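# Move the grapes from the cloth into the white box

## Task

Lift the grape bunch off the cloth and set it in the white box so that all of it is within the box, release it, and finish with neither gripper in contact with the grapes or the box.

## Robot and tools

Robot: two arms, left_arm and right_arm, each with a two-finger parallel gripper and a wrist camera (cam_left_wrist, cam_right_wrist, 896x504 each). The arm names are not image sides. The real bases sit at about (+0.030, +0.258, 0) m for left_arm and (-0.001, -0.340, 0) m for right_arm.

Frame: every position, orientation and offset uses the scene frame. Its origin is at table-top height, halfway between the nominal bases. +x points out over the table, +z points up, and +y points toward left_arm. Gripper fingers extend along the gripper's own +z and close along its y. end_effector_position (metres) is the point between the finger pads, just under 1 cm short of the tips. Orientation is end_effector_quat_wxyz. Reported poses can be a few cm off, more at long reach.

execute_actions(actions, cameras): actions is a list of actions, run in order. Each action is a table of up to 15 rows, one row per 1/30 s step; a short table repeats its final row to fill 15 steps. Each row always has 14 numbers in [-1, 1], covering both arms: left_arm dx, dy, dz, rx, ry, rz, opening, then right_arm in the same order. dx..rz are offsets, not poses. They are measured from that arm's Hand target at the start of the action, along the scene axes. Every row counts from that same starting point, not from the row before. 1.0 stands for 0.6 m or 180 degrees. rx, ry, rz form one rotation vector, turning about the Hand target's position. Sending the same offset again moves the arm further. Six zeros re-request the current Hand target, which also releases a push. Opening is absolute: +1 is fully open (about 87 mm), +0.5 about 69 mm, 0 about 43 mm, -0.5 about 18 mm, -1 closed. A 0 is a real command, so to keep a gripper as it is, repeat its present value. cameras is a list of names, ["all"], or []. Images come back when actions is empty or when you ask for them.

move(target, speed, blend, opening_speed, blocking, cameras): drives each gripper in a straight line. target is one 14-number row, laid out as above, or a list of up to 15 such rows. Every row is an offset from the Hand targets at the start of the move, not from the previous row. speed is the top path speed in m/s, 0.002 to 2.9, default 0.25; turning is capped at twice that in rad/s. You can give one value, or one per target. blend (m) rounds the corners between listed targets; 0 means stopping at each one. opening_speed is the rate of the opening change per second on the -1..+1 scale, at least 0.2. blocking=false returns after about 0.5 s while the move keeps going. The whole move is capped at 10 s. The paths do not avoid obstacles or the other arm. Faster moves lag, stray and hit harder. Keep paths away from an arm's own base, because passing near it can flip the shoulder posture. The result adds a move: line giving the outcome, such as done, off_target, moving, held or fault. limits=paced means a pose was clipped; limits=held means steps were withheld.

wait(seconds 0 to 10): lets time pass with the last commands held; a running move continues. stop(): brakes a running move. zoom_image(camera, region=[x0, y0, x1, y1]): a closer view of the newest image from cam_left_wrist or cam_right_wrist, in pixels, at most 504 by 504. read_manual(section="licences"): licence text only. finished_scene(scene): ends the current scene, given its number; this cannot be undone. Call it only once the grapes are resting in the box and both hands are clear.

Result lines: each arm's end_effector_position and quaternion; Hand target, which is the last commanded pose after clipping and the point the next offsets start from; Tool commands; grip_measured, which is the measured finger position on the command scale (Joint positions shows the same value on a 0 closed to 1 open scale); joint torques; Joint velocities, which may read "within noise"; motor temperatures; and, after actions, end_effector_position at some of the steps. Camera calibration data, K and T_world_to_cam, is supplied for projecting points.

Control behaviour: each step, the commanded orientation is clipped to within 40 degrees of the measured one. The gripper often stops short of, or below, its Hand target because of friction and weight, and may tilt. Check the pose after every move. If the gripper is short, send the gap as a further offset; if it is tilted, rotate it back. Small commands may produce no motion or go sideways.

Gripping: close until the fingers touch, note grip_measured, then command about 0.04 below that reading for a firm hold, or less than 0.04 below for a lighter one. Each finger pushes with roughly 20 N at most. Closing fast squeezes harder.

Avoid: dropping the grapes, releasing them while they are still moving, slamming into the table or the box, and pushing hard. Keep the two arms, grippers and wrist cameras apart; contact between the arms, or one gripper closing on the other's fingers, can fail the task. A wrist-camera cable touching something counts as the hand touching it, and loading it hurts the result. Nothing may fall off the table or be left off it. Loose objects may get small random nudges. Motors heat up when holding loads, when the arm is stretched out, or when pushing against an unreachable pose. At 75 °C a MOTOR HOT line appears. At 90 °C the arm folds up and stays idle, and at 100 °C it goes limp. Any arm stop is a cost, so keep motions smooth and efficient.

Each tool is called as name(argument=value, ...), one argument or row to a line, values as JSON.

## Session

execute_actions(
  actions=[],
)

Scene clock: 0.00 s.
left_arm: end_effector_position=(+0.3388, +0.0549, +0.1736) grip_measured=+1.000 end_effector_quat_wxyz=(+0.364, +0.038, +0.920, -0.140) | right_arm: end_effector_position=(+0.3564, -0.1596, +0.2600) grip_measured=+0.981 end_effector_quat_wxyz=(+0.259, -0.259, +0.911, +0.192)
Joint positions: left_arm=[-0.592 1.363 1.14 -0.555 -0.132 -0.457 1] | right_arm=[0.314 1.786 2.013 -1.226 -0.342 -0.12 0.991]
Joint velocities: within noise
Joint torques (N m): no reading
Motor temperatures (°C): left_arm=[15 17 18 19 18 17 18] | right_arm=[19 19 20 18 20 19 17]
Heat: left arm: 19 °C; right arm: 20 °C.
Hand target: left_arm +0.3436, +0.0521, +0.1872; +0.381, +0.036, +0.911, -0.150 | right_arm +0.3548, -0.1598, +0.2659; +0.265, -0.260, +0.908, +0.193
Tool commands: left_gripper/opening=+1.0 right_gripper/opening=+1.0

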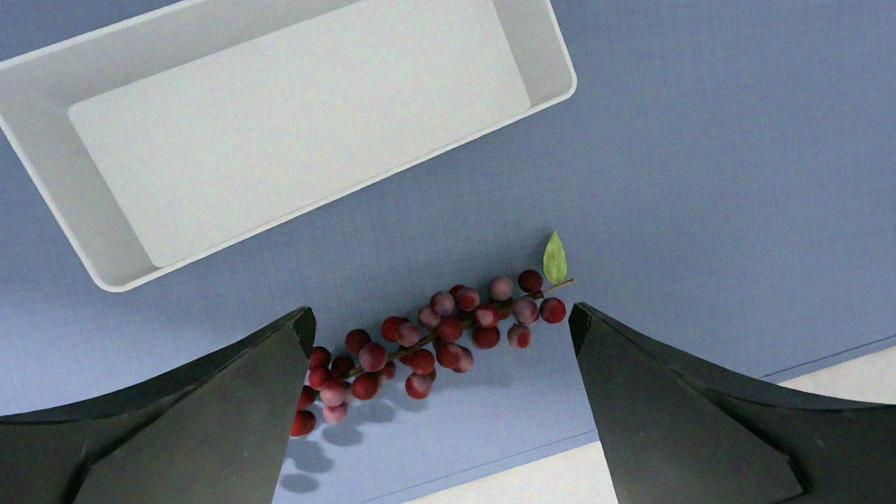

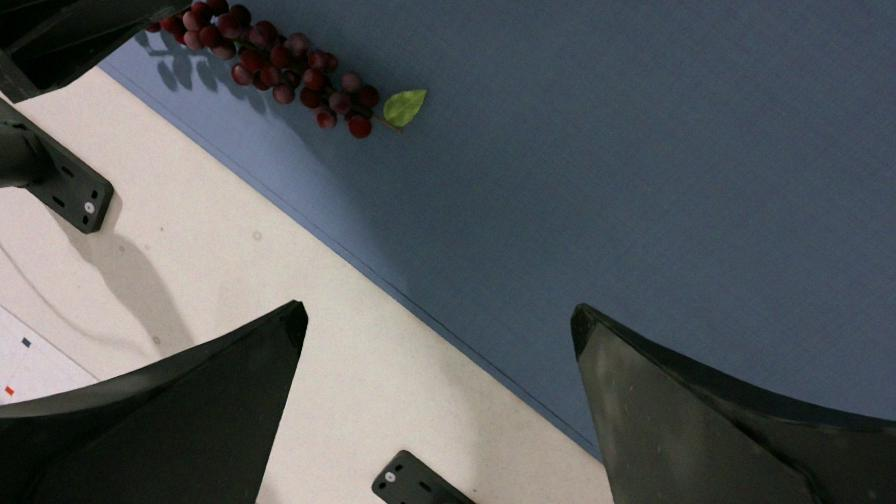

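move(
  target=[-0.106,-0.042,-0.02,0.248,0.1425,-0.378,1,-0.083,-0.2,0.083,0,0,0,1],
  cameras=["all"],
  speed=0.4,
)

Scene clock: 51.33 s.
left_arm: end_effector_position=(+0.2748, +0.0298, +0.1699) grip_measured=+1.000 end_effector_quat_wxyz=(+0.004, +0.619, +0.786, -0.006) | right_arm: end_effector_position=(+0.3228, -0.2805, +0.3075) grip_measured=+0.981 end_effector_quat_wxyz=(+0.285, -0.257, +0.906, +0.181)
Joint positions: left_arm=[-0.804 1.975 1.991 -1.577 0.011 0.527 1] | right_arm=[-0.048 1.677 2.113 -1.52 -0.508 -0.453 0.991]
Joint torques (N m): left_arm=[0.06 -7.56 9.91 0.46 0.1 0.15] | right_arm=[-0.09 -6.83 8.38 0.69 -0.52 -0.08]
Motor temperatures (°C): left_arm=[15 22 26 25 18 17 18] | right_arm=[19 25 25 21 20 19 17]
Heat: left arm: 26 °C; right arm: 25 °C.
Hand target: left_arm +0.2800, +0.0269, +0.1751; +0.000, +0.624, +0.782, -0.001 | right_arm +0.3050, -0.2797, +0.3158; +0.265, -0.260, +0.908, +0.193
Off the commanded pose: left_arm 0.008 m, 1 deg | right_arm 0.020 m, 3 deg.
joint sent to its limit (left arm) — joint 4 (wrist pitch), lower limit. The joint targets still meet the commanded pose.
joint sent to its limit (right arm) — joint 4 (wrist pitch), lower limit. The joint targets still meet the commanded pose.
move: off_target (right_arm)
camera_calibration:
cam_left_wrist: T_world_to_cam=[[-0.971652, -0.235313, 0.0228197, 0.266912], [-0.139284, 0.647763, 0.749002, -0.0838078], [-0.191032, 0.72459, -0.662175, 0.288173], [0, 0, 0, 1]] pos_world=[0.302723, -0.0917122, 0.247503]
cam_right_wrist: T_world_to_cam=[[0.595367, -0.784114, -0.175224, -0.362941], [-0.759078, -0.620421, 0.197177, 0.0316708], [-0.263322, 0.0156158, -0.964582, 0.535236], [0, 0, 0, 1]] pos_world=[0.381063, -0.273296, 0.446438]

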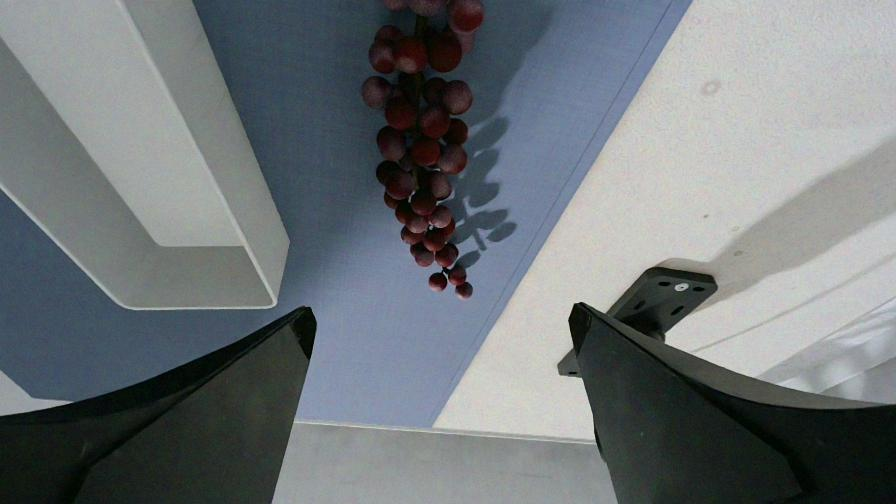

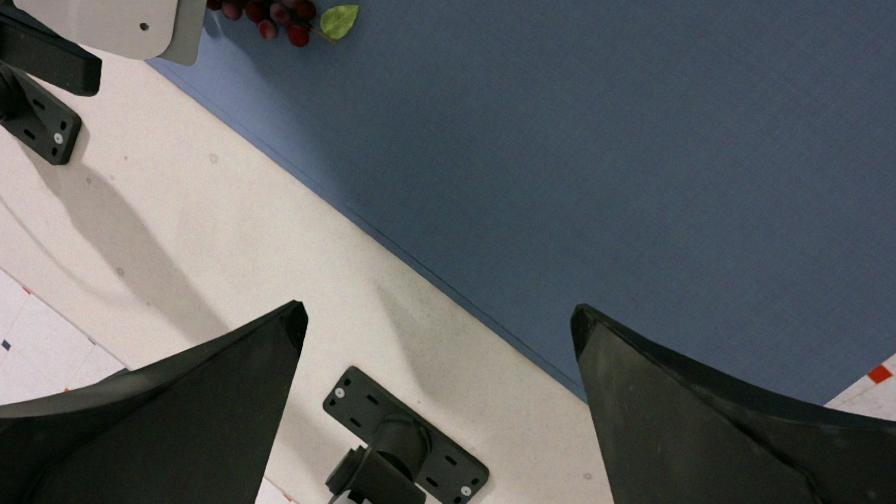

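zoom_image(
  camera="cam_left_wrist",
  region=[260, 0, 620, 320],
)

Scaled by 1.400 from the camera's 896x504 image, which has a finer 1280x720 frame.

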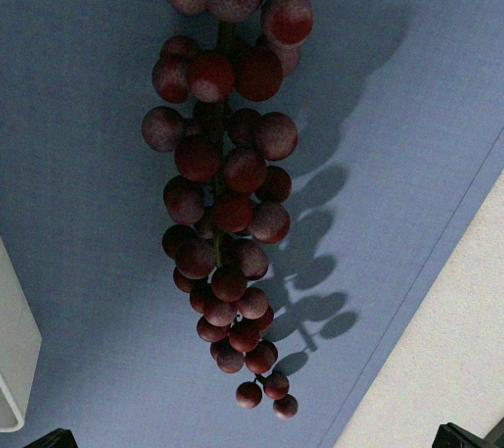

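move(
  target=[0.0033,0.025,-0.15,0,0,0,1,0,0,0,0,0,0,1],
  cameras=["all"],
  speed=0.2,
)

Scene clock: 90.40 s.
left_arm: end_effector_position=(+0.2769, +0.0423, +0.0765) grip_measured=+1.000 end_effector_quat_wxyz=(-0.023, +0.620, +0.784, -0.002) | right_arm: end_effector_position=(+0.3228, -0.2805, +0.3075) grip_measured=+0.981 end_effector_quat_wxyz=(+0.285, -0.257, +0.906, +0.181)
Joint positions: left_arm=[-0.777 1.975 1.609 -1.25 0.01 0.559 1] | right_arm=[-0.048 1.677 2.113 -1.52 -0.508 -0.453 0.991]
Joint torques (N m): left_arm=[0.51 -11.22 5.93 0.64 0.11 0.15] | right_arm=[-0.16 -6.76 8.36 0.69 -0.53 -0.11]
Motor temperatures (°C): left_arm=[15 27 29 21 18 17 18] | right_arm=[19 27 26 20 20 19 17]
Heat: left arm: 29 °C; right arm: 27 °C.
Hand target: left_arm +0.2819, +0.0418, +0.0851; +0.001, +0.624, +0.782, -0.001 | right_arm +0.3050, -0.2797, +0.3157; +0.265, -0.260, +0.908, +0.193
Off the commanded pose: left_arm 0.010 m, 3 deg | right_arm 0.020 m, 3 deg.
joint sent to its limit (right arm) — joint 4 (wrist pitch), lower limit. The joint targets still meet the commanded pose.
move: off_target (left_arm, right_arm)
camera_calibration:
cam_left_wrist: T_world_to_cam=[[-0.971443, -0.231891, 0.0502522, 0.271808], [-0.107212, 0.617925, 0.778893, -0.0315871], [-0.21167, 0.751263, -0.62514, 0.219415], [0, 0, 0, 1]] pos_world=[0.307103, -0.0822901, 0.148109]
cam_right_wrist: T_world_to_cam=[[0.595367, -0.784114, -0.175224, -0.362941], [-0.759078, -0.620421, 0.197177, 0.0316708], [-0.263322, 0.0156158, -0.964582, 0.535236], [0, 0, 0, 1]] pos_world=[0.381063, -0.273296, 0.446438]

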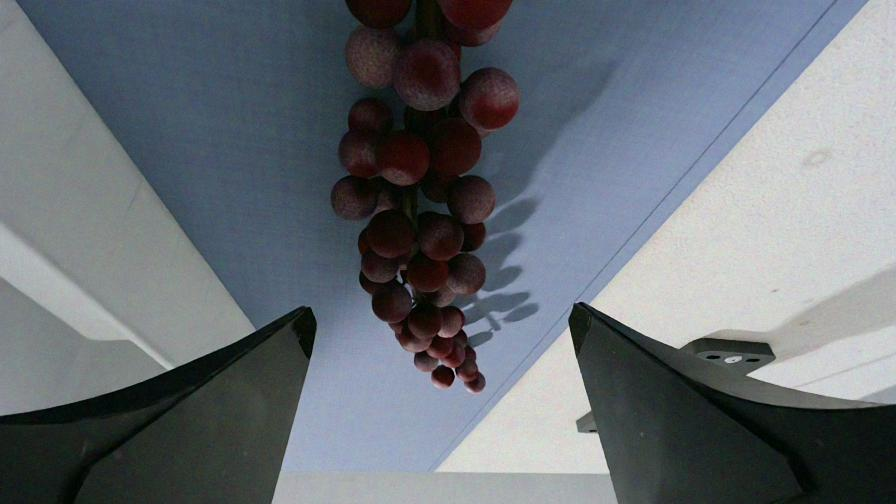

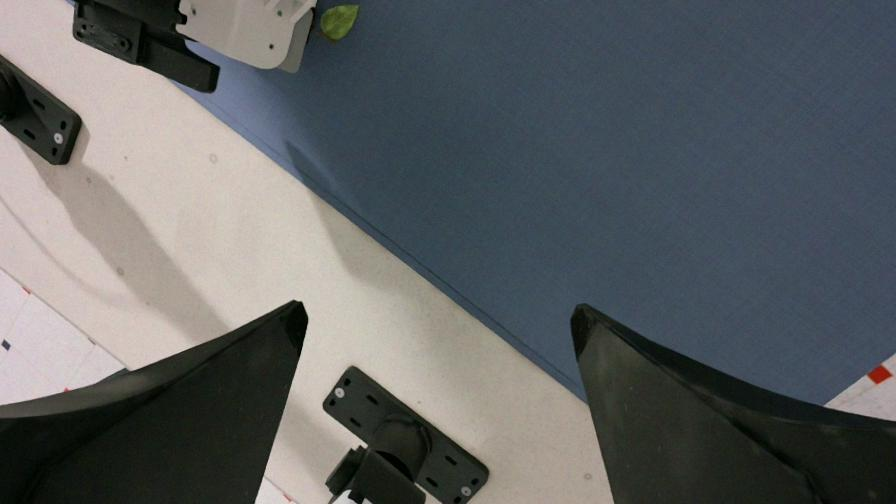

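move(
  target=[0.0085,0,-0.085,0,0,0,1,0,0,0,0,0,0,1],
  cameras=["all"],
  speed=0.1,
)

move(
  target=[0,0,0,0,0,0,-0.25,0,0,0,0,0,0,1],
  cameras=["cam_left_wrist"],
  opening_speed=0.7,
)

Scene clock: 114.70 s.
left_arm: end_effector_position=(+0.2825, +0.0411, +0.0398) grip_measured=+1.000 end_effector_quat_wxyz=(-0.001, +0.621, +0.784, -0.005) | right_arm: end_effector_position=(+0.3228, -0.2805, +0.3075) grip_measured=+0.981 end_effector_quat_wxyz=(+0.285, -0.257, +0.906, +0.181)
Joint positions: left_arm=[-0.769 1.978 1.471 -1.065 0.01 0.569 1] | right_arm=[-0.048 1.677 2.113 -1.52 -0.508 -0.453 0.991]
Joint torques (N m): left_arm=[0.65 -7.34 6.2 0.74 0.12 0.14] | right_arm=[-0.1 -6.86 8.4 0.69 -0.54 -0.11]
Motor temperatures (°C): left_arm=[15 34 28 21 18 17 18] | right_arm=[19 27 26 19 20 19 17]
Heat: left arm: 34 °C; right arm: 27 °C.
Hand target: left_arm +0.2871, +0.0418, +0.0342; +0.001, +0.624, +0.782, -0.001 | right_arm +0.3050, -0.2797, +0.3157; +0.265, -0.260, +0.908, +0.193
Off the commanded pose: left_arm 0.007 m, 1 deg | right_arm 0.020 m, 3 deg.
joint sent to its limit (right arm) — joint 4 (wrist pitch), lower limit. The joint targets still meet the commanded pose.
move: off_target (right_arm)
camera_calibration:
cam_left_wrist: T_world_to_cam=[[-0.973185, -0.228449, 0.0268772, 0.28001], [-0.129884, 0.642183, 0.755468, 0.00476669], [-0.189846, 0.731719, -0.654634, 0.194353], [0, 0, 0, 1]] pos_world=[0.310017, -0.0813044, 0.116103]
cam_right_wrist: T_world_to_cam=[[0.595367, -0.784114, -0.175224, -0.362941], [-0.759078, -0.620421, 0.197177, 0.0316708], [-0.263322, 0.0156158, -0.964582, 0.535236], [0, 0, 0, 1]] pos_world=[0.381063, -0.273296, 0.446438]

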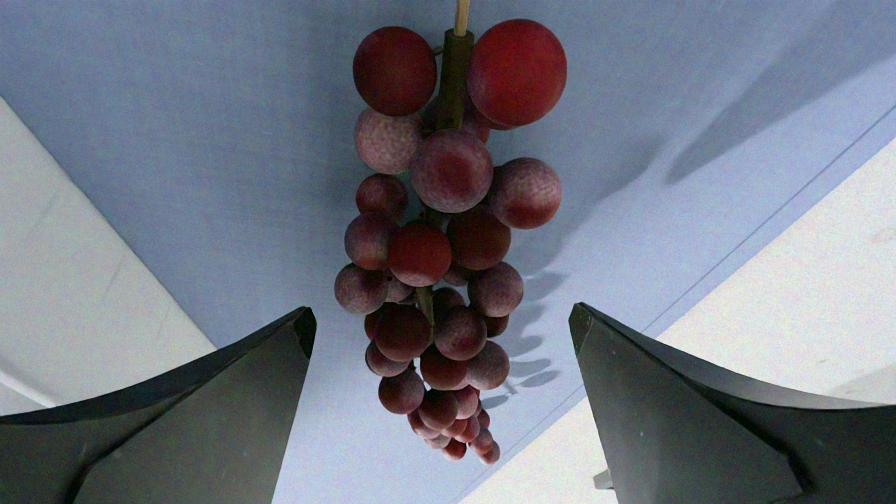

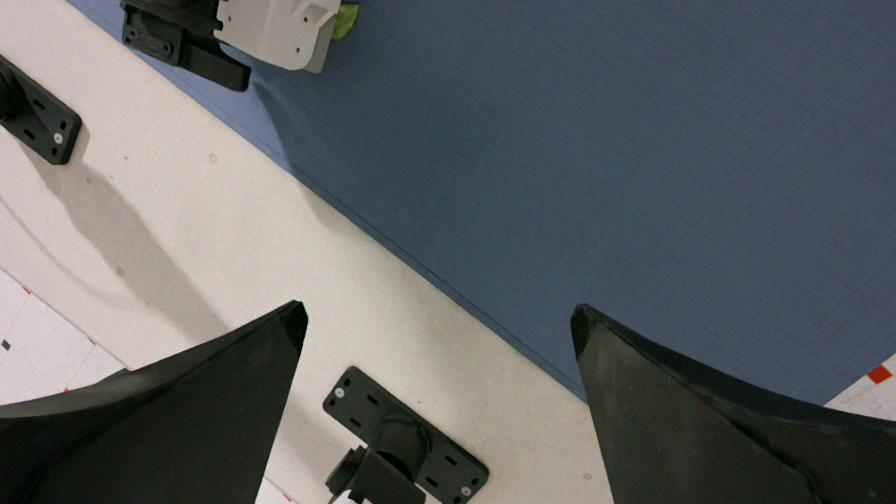

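Scene clock: 116.70 s.
left_arm: end_effector_position=(+0.2833, +0.0416, +0.0399) grip_measured=-0.240 end_effector_quat_wxyz=(+0.000, +0.622, +0.783, -0.003) | right_arm: end_effector_position=(+0.3228, -0.2805, +0.3075) grip_measured=+0.981 end_effector_quat_wxyz=(+0.285, -0.257, +0.906, +0.181)
Joint positions: left_arm=[-0.769 1.978 1.471 -1.065 0.005 0.572 0.38] | right_arm=[-0.048 1.677 2.113 -1.52 -0.508 -0.453 0.991]
Joint torques (N m): left_arm=[0.7 -7.32 6.19 0.75 0.15 0.12] | right_arm=[-0.12 -6.83 8.39 0.7 -0.54 -0.12]
Heat: left arm: 34 °C; right arm: 27 °C.
Hand target: left_arm +0.2871, +0.0418, +0.0342; +0.001, +0.624, +0.782, -0.001 | right_arm +0.3050, -0.2797, +0.3157; +0.265, -0.260, +0.908, +0.193
Off the commanded pose: left_arm 0.007 m, 0 deg | right_arm 0.020 m, 3 deg.
joint sent to its limit (right arm) — joint 4 (wrist pitch), lower limit. The joint targets still meet the commanded pose.
move: off_target (right_arm)
camera_calibration:
cam_left_wrist: T_world_to_cam=[[-0.973788, -0.226334, 0.0225992, 0.281109], [-0.131289, 0.64042, 0.75672, 0.00488801], [-0.185744, 0.733917, -0.653349, 0.192932], [0, 0, 0, 1]] pos_world=[0.310219, -0.081102, 0.116]
Images, in order (width x height): cam_left_wrist 896x504.

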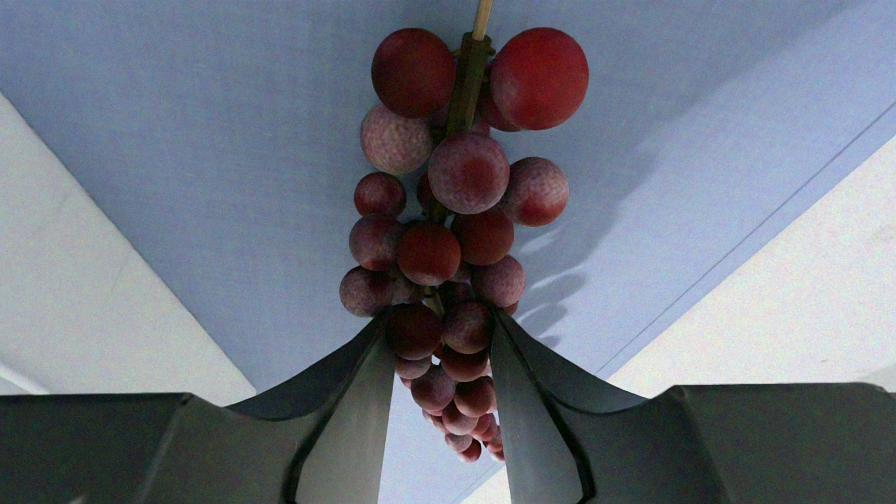

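move(
  target=[0,0,0,0,0,0,-0.4,0,0,0,0,0,0,1],
  opening_speed=0.5,
)

move(
  target=[0,0,0.1,0,0,0,-0.4,0,0,0,0,0,0,1],
  cameras=["all"],
  speed=0.08,
)

Scene clock: 127.57 s.
left_arm: end_effector_position=(+0.2833, +0.0416, +0.0399) grip_measured=-0.240 end_effector_quat_wxyz=(+0.000, +0.622, +0.783, -0.003) | right_arm: end_effector_position=(+0.3228, -0.2805, +0.3075) grip_measured=+0.981 end_effector_quat_wxyz=(+0.285, -0.257, +0.906, +0.181)
Joint positions: left_arm=[-0.769 1.978 1.471 -1.065 0.005 0.572 0.38] | right_arm=[-0.048 1.677 2.113 -1.52 -0.508 -0.453 0.991]
Joint torques (N m): left_arm=[0.65 -7.32 6.19 0.75 0.16 0.13] | right_arm=[-0.05 -6.87 8.36 0.7 -0.52 -0.12]
Heat: left arm: 33 °C; right arm: 27 °C.
Hand target: left_arm +0.2871, +0.0418, +0.0342; +0.001, +0.624, +0.782, -0.001 | right_arm +0.3050, -0.2797, +0.3157; +0.265, -0.260, +0.908, +0.193
Off the commanded pose: left_arm 0.007 m, 0 deg | right_arm 0.020 m, 3 deg.
joint sent to its limit (right arm) — joint 4 (wrist pitch), lower limit. The joint targets still meet the commanded pose.
move: off_target (right_arm)

Scene clock: 129.03 s.
left_arm: end_effector_position=(+0.2792, +0.0456, +0.0773) grip_measured=-0.243 end_effector_quat_wxyz=(-0.026, +0.622, +0.783, +0.000) | right_arm: end_effector_position=(+0.3228, -0.2805, +0.3075) grip_measured=+0.981 end_effector_quat_wxyz=(+0.285, -0.257, +0.906, +0.181)
Joint positions: left_arm=[-0.769 1.978 1.614 -1.258 0.005 0.572 0.379] | right_arm=[-0.048 1.677 2.113 -1.52 -0.508 -0.453 0.991]
Joint torques (N m): left_arm=[0.64 -10.71 9.99 0.28 0.16 0.13] | right_arm=[-0.13 -6.86 8.38 0.69 -0.53 -0.12]
Heat: left arm: 33 °C; right arm: 27 °C.
Hand target: left_arm +0.2871, +0.0419, +0.0942; +0.001, +0.624, +0.782, -0.001 | right_arm +0.3050, -0.2797, +0.3157; +0.265, -0.260, +0.908, +0.193
Off the commanded pose: left_arm 0.019 m, 3 deg | right_arm 0.020 m, 3 deg.
joint sent to its limit (right arm) — joint 4 (wrist pitch), lower limit. The joint targets still meet the commanded pose.
move: off_target (left_arm, right_arm)
camera_calibration:
cam_left_wrist: T_world_to_cam=[[-0.972451, -0.227656, 0.050126, 0.274739], [-0.103106, 0.612914, 0.783393, -0.0351913], [-0.209067, 0.756643, -0.619502, 0.216482], [0, 0, 0, 1]] pos_world=[0.3088, -0.0796843, 0.147908]
cam_right_wrist: T_world_to_cam=[[0.595367, -0.784114, -0.175224, -0.362941], [-0.759078, -0.620421, 0.197177, 0.0316708], [-0.263322, 0.0156158, -0.964582, 0.535236], [0, 0, 0, 1]] pos_world=[0.381063, -0.273296, 0.446438]

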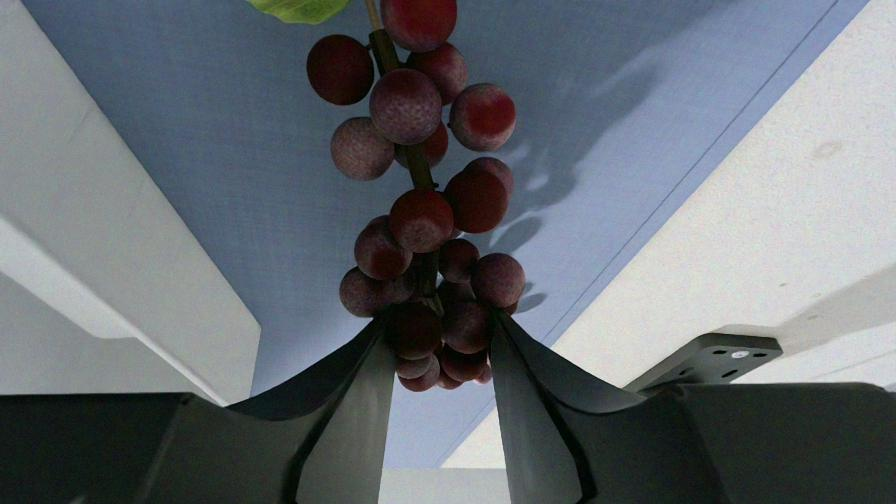

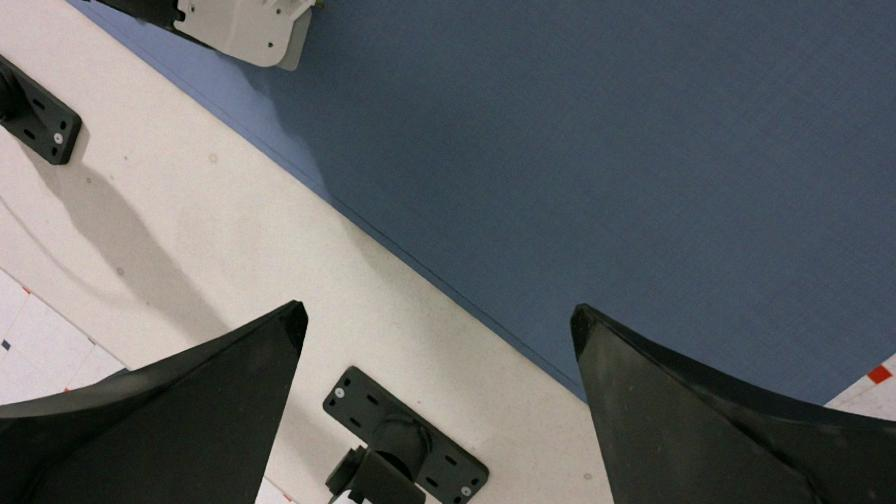

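move(
  target=[0.01,0,0.13,0,0,0,-0.4,0,0,0,0,0,0,1],
  cameras=["all"],
  speed=0.12,
)

Scene clock: 137.37 s.
left_arm: end_effector_position=(+0.2884, +0.0420, +0.1692) grip_measured=-0.243 end_effector_quat_wxyz=(+0.005, +0.622, +0.783, -0.003) | right_arm: end_effector_position=(+0.3228, -0.2805, +0.3075) grip_measured=+0.981 end_effector_quat_wxyz=(+0.285, -0.257, +0.906, +0.181)
Joint positions: left_arm=[-0.758 1.978 1.991 -1.574 0.005 0.581 0.379] | right_arm=[-0.048 1.677 2.113 -1.52 -0.508 -0.453 0.991]
Joint torques (N m): left_arm=[0.66 -7.49 9.17 0.43 0.15 0.15] | right_arm=[-0.08 -6.86 8.35 0.69 -0.53 -0.11]
Heat: left arm: 35 °C; right arm: 27 °C.
Hand target: left_arm +0.2932, +0.0419, +0.1723; +0.001, +0.624, +0.782, -0.001 | right_arm +0.3050, -0.2797, +0.3157; +0.265, -0.260, +0.908, +0.193
Off the commanded pose: left_arm 0.006 m, 1 deg | right_arm 0.020 m, 3 deg.
joint sent to its limit (left arm) — joint 4 (wrist pitch), lower limit. The joint targets still meet the commanded pose.
joint sent to its limit (right arm) — joint 4 (wrist pitch), lower limit. The joint targets still meet the commanded pose.
move: off_target (right_arm)
camera_calibration:
cam_left_wrist: T_world_to_cam=[[-0.973593, -0.22766, 0.0169567, 0.284312], [-0.137879, 0.64559, 0.751134, -0.0899922], [-0.18195, 0.728961, -0.659932, 0.278246], [0, 0, 0, 1]] pos_world=[0.315023, -0.0800063, 0.246399]
cam_right_wrist: T_world_to_cam=[[0.595367, -0.784114, -0.175224, -0.362941], [-0.759078, -0.620421, 0.197177, 0.0316708], [-0.263322, 0.0156158, -0.964582, 0.535236], [0, 0, 0, 1]] pos_world=[0.381063, -0.273296, 0.446438]

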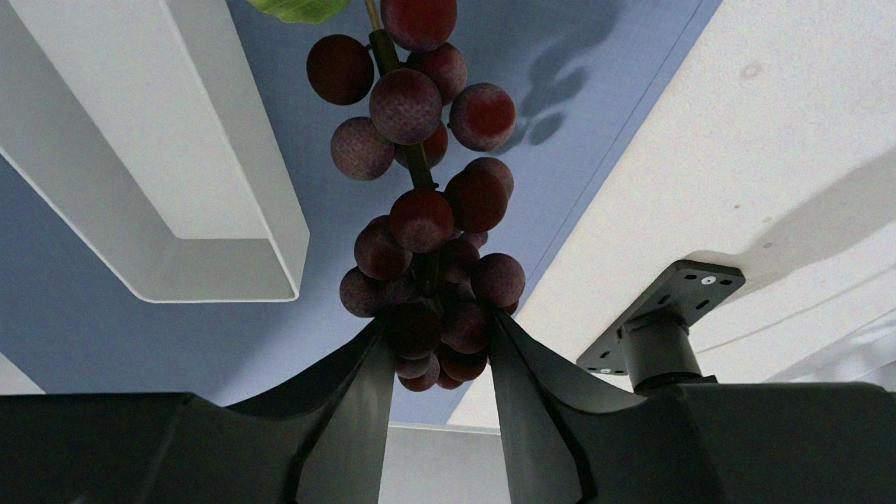

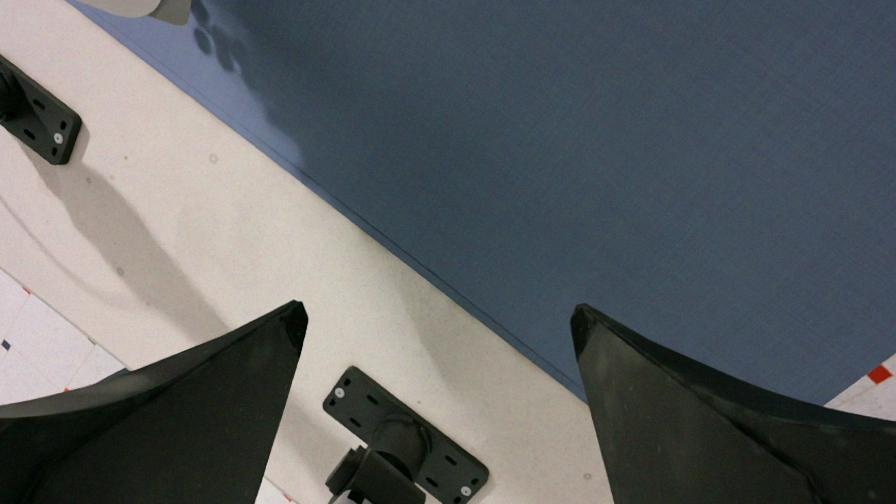

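move(
  target=[0,0,0,0,0,0,-0.4,0.03,0,0,0.236,0.013,-0.063,1],
  cameras=["cam_right_wrist"],
  speed=0.4,
)

Scene clock: 158.90 s.
left_arm: end_effector_position=(+0.2884, +0.0421, +0.1692) grip_measured=-0.243 end_effector_quat_wxyz=(+0.004, +0.622, +0.783, -0.003) | right_arm: end_effector_position=(+0.3276, -0.2810, +0.3111) grip_measured=+0.981 end_effector_quat_wxyz=(+0.334, -0.051, +0.809, +0.482)
Joint positions: left_arm=[-0.758 1.978 1.991 -1.575 0.005 0.581 0.379] | right_arm=[-0.346 1.53 1.594 -1.057 -1.188 -0.057 0.991]
Joint torques (N m): left_arm=[0.66 -7.49 9.16 0.42 0.15 0.14] | right_arm=[0.02 -6.76 5.76 1.43 -0.74 -0.02]
Heat: left arm: 33 °C; right arm: 28 °C.
Hand target: left_arm +0.2932, +0.0419, +0.1723; +0.001, +0.624, +0.782, -0.001 | right_arm +0.3229, -0.2798, +0.3158; +0.341, -0.054, +0.803, +0.487
Off the commanded pose: left_arm 0.006 m, 1 deg | right_arm 0.007 m, 1 deg.
joint sent to its limit (left arm) — joint 4 (wrist pitch), lower limit. The joint targets still meet the commanded pose.
move: done
camera_calibration:
cam_right_wrist: T_world_to_cam=[[0.434293, -0.525052, -0.731922, -0.0669227], [-0.858484, -0.487303, -0.159818, 0.215381], [-0.272755, 0.697751, -0.66238, 0.6407], [0, 0, 0, 1]] pos_world=[0.38872, -0.377232, 0.409827]
Images, in order (width x height): cam_right_wrist 896x504.

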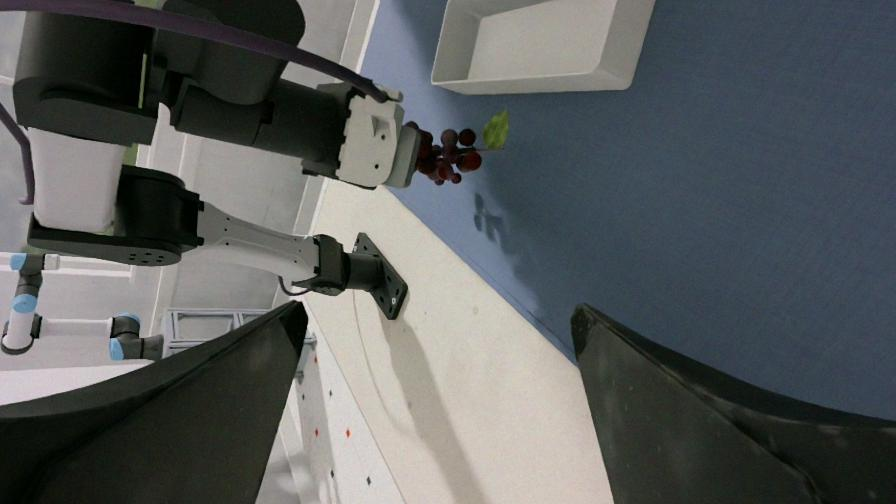

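move(
  target=[0.288,0.017,0.0,0,0,0,-0.4,0,0,0,0,0,0,1],
  cameras=["all"],
  speed=0.15,
)

Scene clock: 176.73 s.
left_arm: end_effector_position=(+0.4589, +0.0533, +0.1674) grip_measured=-0.243 end_effector_quat_wxyz=(+0.131, +0.624, +0.770, +0.022) | right_arm: end_effector_position=(+0.3278, -0.2810, +0.3113) grip_measured=+0.981 end_effector_quat_wxyz=(+0.334, -0.051, +0.808, +0.482)
Joint positions: left_arm=[-0.508 2.412 2.694 -1.587 0.001 0.85 0.378] | right_arm=[-0.346 1.53 1.594 -1.056 -1.188 -0.056 0.991]
Joint torques (N m): left_arm=[0.06 -9.92 9.76 1.09 0.06 0.18] | right_arm=[0.01 -6.86 5.57 1.44 -0.76 -0.03]
Heat: left arm: 33 °C; right arm: 27 °C.
Hand target: left_arm +0.4659, +0.0522, +0.1722; +0.001, +0.624, +0.782, -0.001 | right_arm +0.3229, -0.2797, +0.3158; +0.341, -0.054, +0.803, +0.487
Off the commanded pose: left_arm 0.009 m, 15 deg | right_arm 0.007 m, 1 deg.
joint read past its limit (left arm) — joint 4 (wrist pitch), lower limit.
joint sent to its limit (left arm) — joint 4 (wrist pitch), lower limit. The joint targets are off in orientation, not in position.
move: off_target (left_arm)
camera_calibration:
cam_left_wrist: T_world_to_cam=[[-0.958907, -0.219745, -0.179467, 0.478528], [-0.283672, 0.731001, 0.620619, 0.0117292], [-0.00518717, 0.646026, -0.763298, 0.240458], [0, 0, 0, 1]] pos_world=[0.463439, -0.0587616, 0.262142]
cam_right_wrist: T_world_to_cam=[[0.434669, -0.524866, -0.731833, -0.0669326], [-0.858483, -0.487052, -0.160582, 0.215903], [-0.272157, 0.698066, -0.662295, 0.640711], [0, 0, 0, 1]] pos_world=[0.388816, -0.377233, 0.410026]

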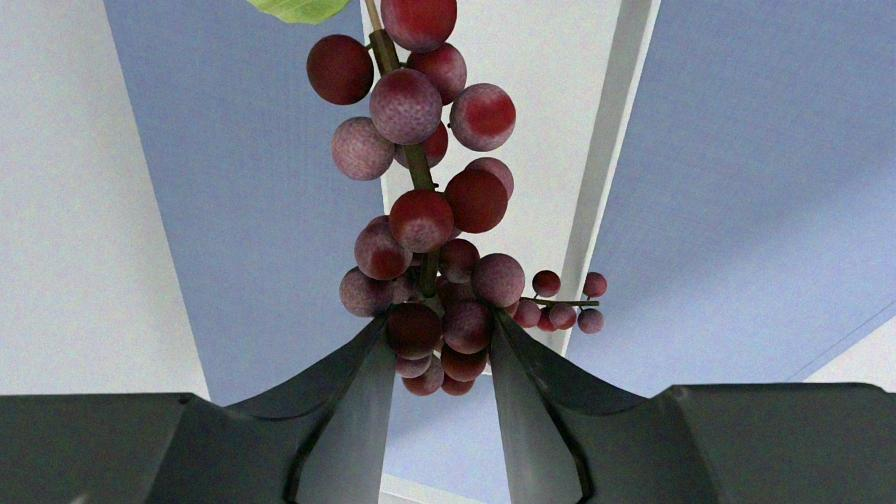

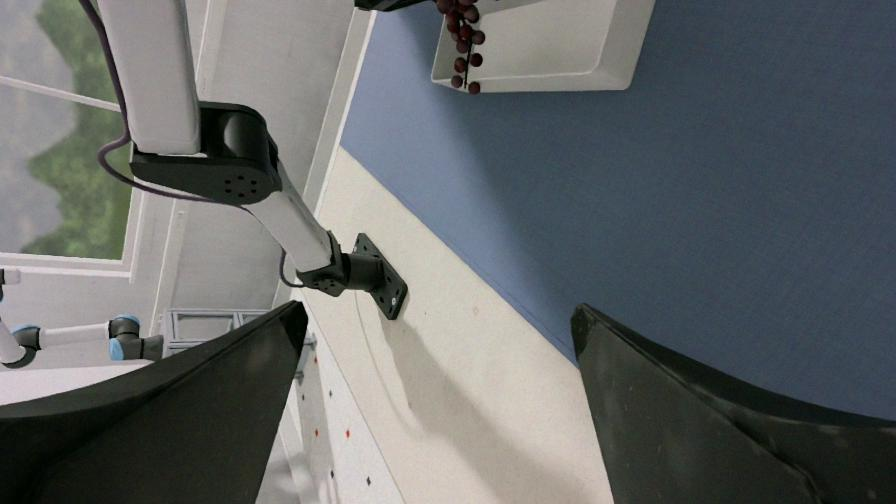

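wait(
  seconds=0.2,
  cameras=["all"],
)

Scene clock: 181.97 s.
left_arm: end_effector_position=(+0.4589, +0.0533, +0.1674) grip_measured=-0.243 end_effector_quat_wxyz=(+0.131, +0.624, +0.770, +0.022) | right_arm: end_effector_position=(+0.3278, -0.2810, +0.3113) grip_measured=+0.981 end_effector_quat_wxyz=(+0.334, -0.051, +0.808, +0.482)
Joint positions: left_arm=[-0.508 2.412 2.694 -1.587 0.001 0.851 0.378] | right_arm=[-0.346 1.53 1.594 -1.056 -1.188 -0.056 0.991]
Joint torques (N m): left_arm=[0.13 -9.92 9.77 1.09 0.05 0.16] | right_arm=[-0.01 -6.8 5.65 1.45 -0.74 -0.01]
Heat: left arm: 35 °C; right arm: 27 °C.
Hand target: left_arm +0.4659, +0.0522, +0.1722; +0.001, +0.624, +0.782, -0.001 | right_arm +0.3229, -0.2797, +0.3158; +0.341, -0.054, +0.803, +0.487
Tool commands: left_gripper/opening=-0.4 right_gripper/opening=+1.0
Off the commanded pose: left_arm 0.009 m, 15 deg | right_arm 0.007 m, 1 deg.
joint read past its limit (left arm) — joint 4 (wrist pitch), lower limit.
wait: 0.20 s; at rest from the start
camera_calibration:
cam_left_wrist: T_world_to_cam=[[-0.959031, -0.219024, -0.17969, 0.478646], [-0.283265, 0.731068, 0.620726, 0.0116514], [-0.00458845, 0.646195, -0.763158, 0.240142], [0, 0, 0, 1]] pos_world=[0.463439, -0.0588612, 0.262042]
cam_right_wrist: T_world_to_cam=[[0.434669, -0.524866, -0.731833, -0.0669326], [-0.858483, -0.487052, -0.160582, 0.215903], [-0.272157, 0.698066, -0.662295, 0.640711], [0, 0, 0, 1]] pos_world=[0.388816, -0.377233, 0.410026]

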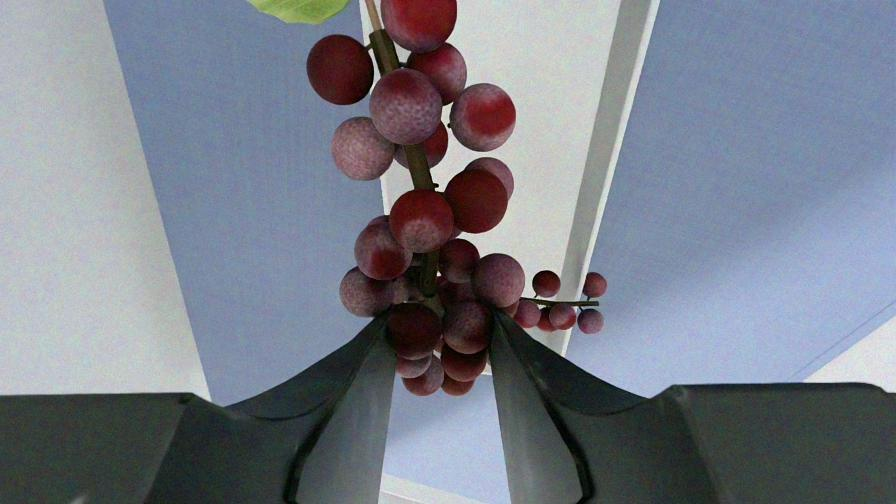

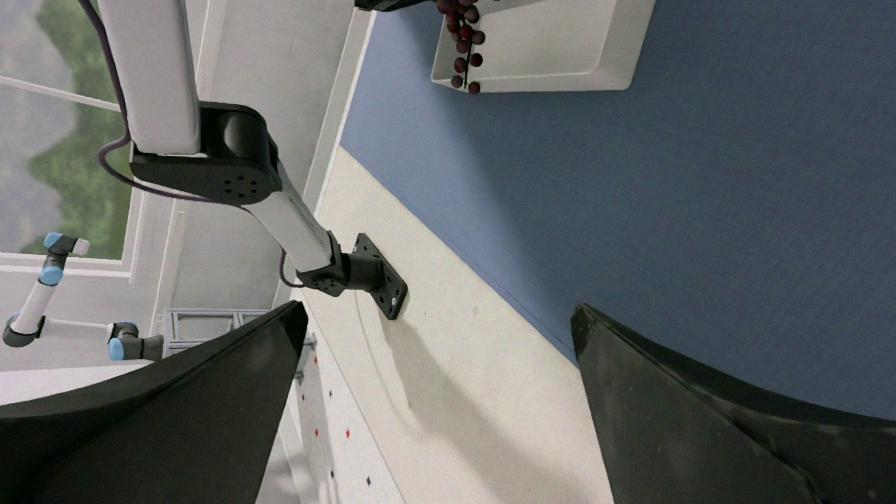

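move(
  target=[0.015,0.0,-0.11,0,0,0,-0.4,0,0,0,0,0,0,1],
  cameras=["all"],
  speed=0.08,
)

Scene clock: 203.73 s.
left_arm: end_effector_position=(+0.4672, +0.0517, +0.1035) grip_measured=-0.243 end_effector_quat_wxyz=(+0.070, +0.628, +0.775, +0.013) | right_arm: end_effector_position=(+0.3278, -0.2810, +0.3113) grip_measured=+0.981 end_effector_quat_wxyz=(+0.334, -0.051, +0.808, +0.482)
Joint positions: left_arm=[-0.503 2.569 2.727 -1.587 0 0.857 0.378] | right_arm=[-0.346 1.53 1.594 -1.056 -1.188 -0.056 0.991]
Joint torques (N m): left_arm=[0.7 -10.65 9.76 0.83 0.15 0.1] | right_arm=[0.03 -6.83 5.64 1.42 -0.76 0]
Motor temperatures (°C): left_arm=[15 40 32 21 18 17 19] | right_arm=[19 27 25 21 21 18 17]
Heat: left arm: 40 °C; right arm: 27 °C.
Hand target: left_arm +0.4749, +0.0521, +0.1061; +0.000, +0.624, +0.782, -0.001 | right_arm +0.3229, -0.2797, +0.3158; +0.341, -0.054, +0.803, +0.487
Off the commanded pose: left_arm 0.008 m, 8 deg | right_arm 0.007 m, 1 deg.
joint read past its limit (left arm) — joint 4 (wrist pitch), lower limit.
joint sent to its limit (left arm) — joint 4 (wrist pitch), lower limit. The joint targets are off in orientation, not in position.
move: off_target (left_arm)
camera_calibration:
cam_left_wrist: T_world_to_cam=[[-0.973712, -0.209531, -0.0893452, 0.471744], [-0.211981, 0.68999, 0.692083, 0.0161792], [-0.0833655, 0.692828, -0.716267, 0.222], [0, 0, 0, 1]] pos_world=[0.48128, -0.0661263, 0.189962]
cam_right_wrist: T_world_to_cam=[[0.434669, -0.524866, -0.731833, -0.0669326], [-0.858483, -0.487052, -0.160582, 0.215903], [-0.272157, 0.698066, -0.662295, 0.640711], [0, 0, 0, 1]] pos_world=[0.388816, -0.377233, 0.410026]

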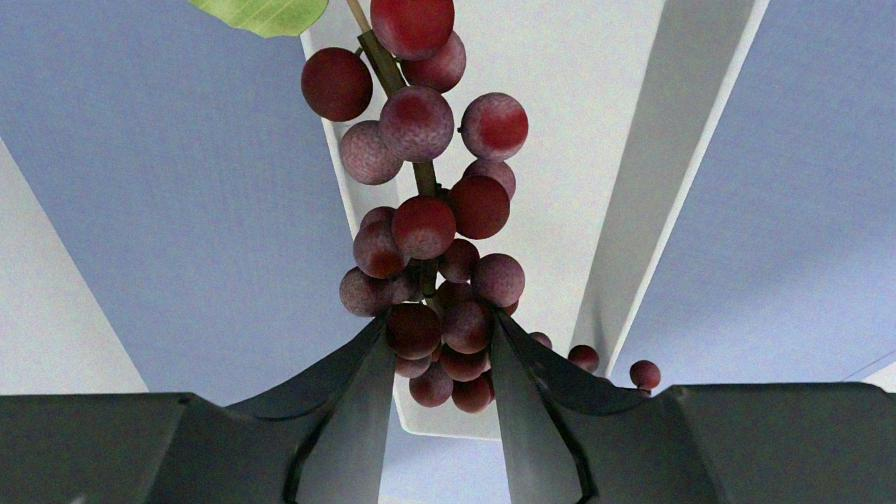

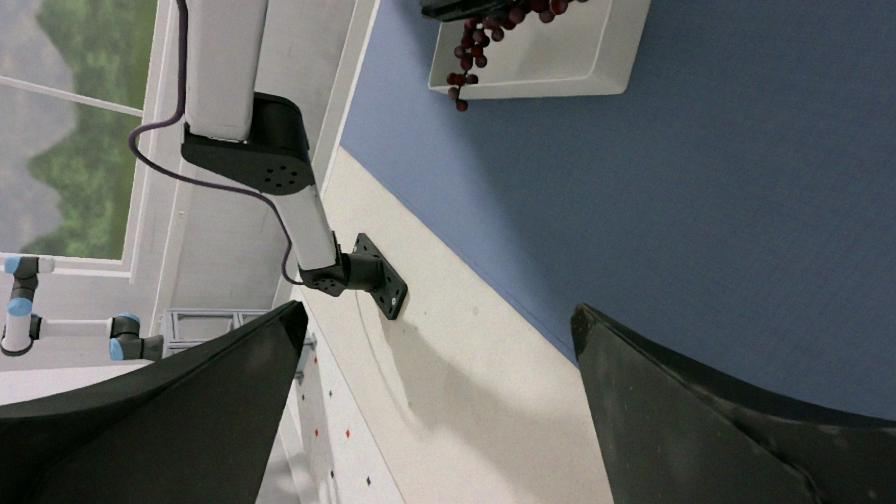

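move(
  target=[
    [0.0,0.0,0.07,0,0,0,-0.4,0,0,0,0,0,0,1],
    [0.01,0.01,0.07,0,0,-0.167,-0.4,0,0,0,0,0,0,1],
  ],
  cameras=["all"],
  speed=0.1,
)

Scene clock: 223.90 s.
left_arm: end_effector_position=(+0.4798, +0.0555, +0.1115) grip_measured=-0.243 end_effector_quat_wxyz=(+0.055, +0.806, +0.588, +0.026) | right_arm: end_effector_position=(+0.3278, -0.2810, +0.3113) grip_measured=+0.981 end_effector_quat_wxyz=(+0.334, -0.051, +0.808, +0.482)
Joint positions: left_arm=[-0.503 2.522 2.661 -1.587 -0.001 1.375 0.378] | right_arm=[-0.346 1.53 1.594 -1.056 -1.188 -0.056 0.991]
Joint torques (N m): left_arm=[0.36 -17.57 6.13 0.74 0.11 0.17] | right_arm=[-0.09 -6.84 5.6 1.44 -0.74 -0.01]
Motor temperatures (°C): left_arm=[15 48 32 20 18 17 19] | right_arm=[19 28 24 21 21 18 17]
Heat: left arm: 48 °C; right arm: 28 °C.
Hand target: left_arm +0.4809, +0.0581, +0.1483; +0.000, +0.805, +0.593, -0.001 | right_arm +0.3229, -0.2797, +0.3158; +0.341, -0.054, +0.803, +0.487
Off the commanded pose: left_arm 0.037 m, 7 deg | right_arm 0.007 m, 1 deg.
joint read past its limit (left arm) — joint 4 (wrist pitch), lower limit.
joint sent to its limit (left arm) — joint 4 (wrist pitch), lower limit. The joint targets are off in orientation, not in position.
move: off_target (left_arm)
camera_calibration:
cam_left_wrist: T_world_to_cam=[[-0.947913, 0.301604, -0.102455, 0.446253], [0.130316, 0.660697, 0.739255, -0.157126], [0.290653, 0.687397, -0.665587, 0.0412636], [0, 0, 0, 1]] pos_world=[0.431492, -0.0591437, 0.189341]
cam_right_wrist: T_world_to_cam=[[0.434669, -0.524866, -0.731833, -0.0669326], [-0.858483, -0.487052, -0.160582, 0.215903], [-0.272157, 0.698066, -0.662295, 0.640711], [0, 0, 0, 1]] pos_world=[0.388816, -0.377233, 0.410026]

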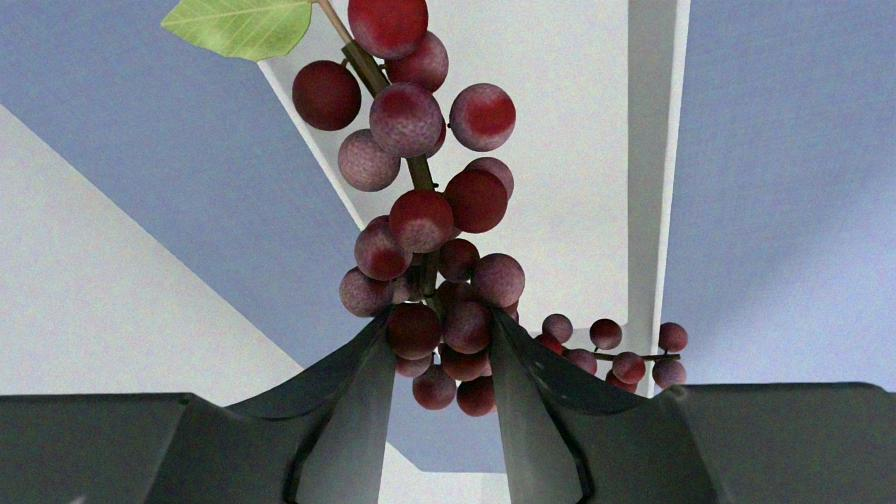

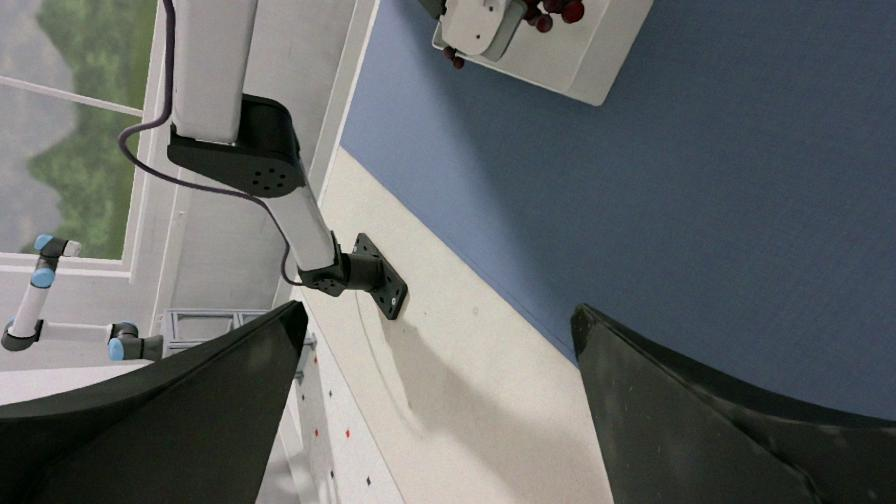

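move(
  target=[0.0,0.0,0.06,0,0,0,-0.4,0,0,0,0,0,0,1],
  cameras=["all"],
  speed=0.1,
)

Scene clock: 233.00 s.
left_arm: end_effector_position=(+0.4797, +0.0567, +0.1449) grip_measured=-0.243 end_effector_quat_wxyz=(+0.086, +0.807, +0.583, +0.044) | right_arm: end_effector_position=(+0.3278, -0.2810, +0.3113) grip_measured=+0.981 end_effector_quat_wxyz=(+0.334, -0.051, +0.808, +0.482)
Joint positions: left_arm=[-0.503 2.452 2.661 -1.587 -0.006 1.384 0.378] | right_arm=[-0.346 1.53 1.594 -1.056 -1.188 -0.056 0.991]
Joint torques (N m): left_arm=[0.12 -16.81 7.68 0.89 0.09 0.17] | right_arm=[-0.1 -6.87 5.68 1.45 -0.78 -0.03]
Motor temperatures (°C): left_arm=[15 57 32 20 18 17 19] | right_arm=[19 28 24 22 21 18 17]
Heat: left arm: 57 °C; right arm: 28 °C.
Hand target: left_arm +0.4809, +0.0581, +0.1842; +0.000, +0.805, +0.593, -0.001 | right_arm +0.3229, -0.2797, +0.3158; +0.341, -0.054, +0.803, +0.487
Off the commanded pose: left_arm 0.039 m, 11 deg | right_arm 0.007 m, 1 deg.
joint read past its limit (left arm) — joint 4 (wrist pitch), lower limit.
joint sent to its limit (left arm) — joint 4 (wrist pitch), lower limit. The joint targets are off in orientation, not in position.
move: off_target (left_arm)
camera_calibration:
cam_left_wrist: T_world_to_cam=[[-0.936302, 0.306218, -0.171958, 0.453466], [0.0888881, 0.68032, 0.727505, -0.162098], [0.339762, 0.66588, -0.664204, 0.0402085], [0, 0, 0, 1]] pos_world=[0.425329, -0.0553554, 0.222611]
cam_right_wrist: T_world_to_cam=[[0.434669, -0.524866, -0.731833, -0.0669326], [-0.858483, -0.487052, -0.160582, 0.215903], [-0.272157, 0.698066, -0.662295, 0.640711], [0, 0, 0, 1]] pos_world=[0.388816, -0.377233, 0.410026]

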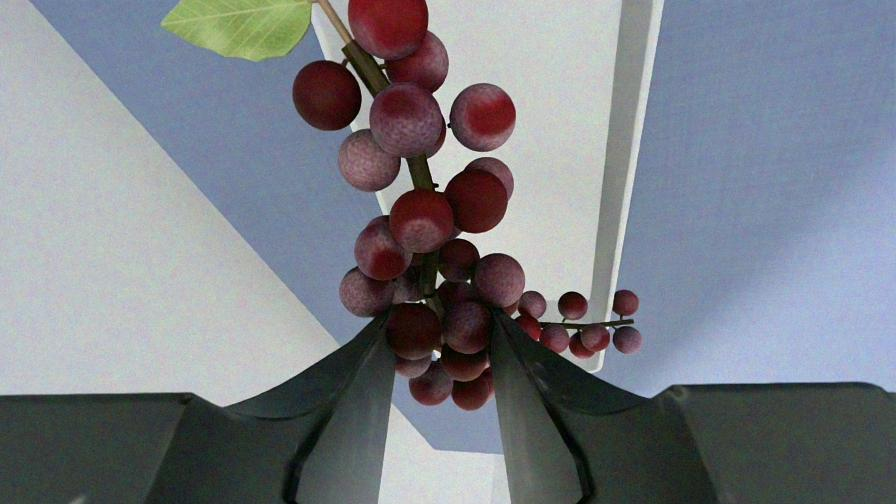

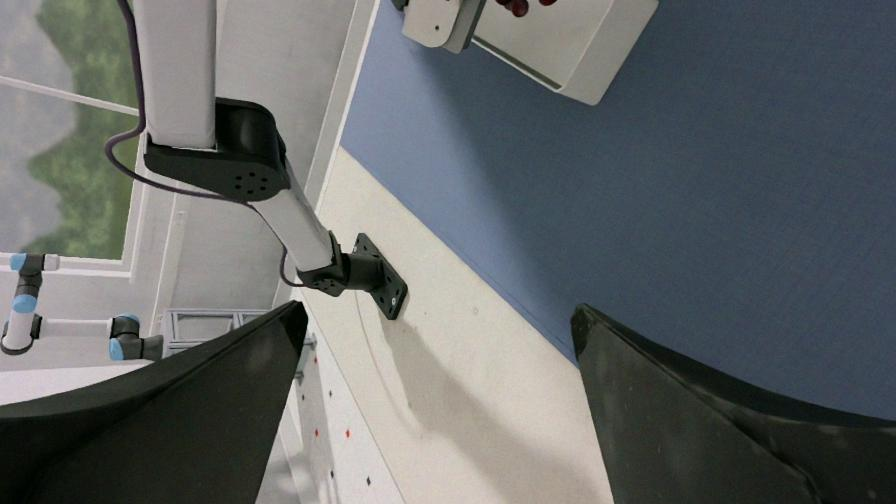

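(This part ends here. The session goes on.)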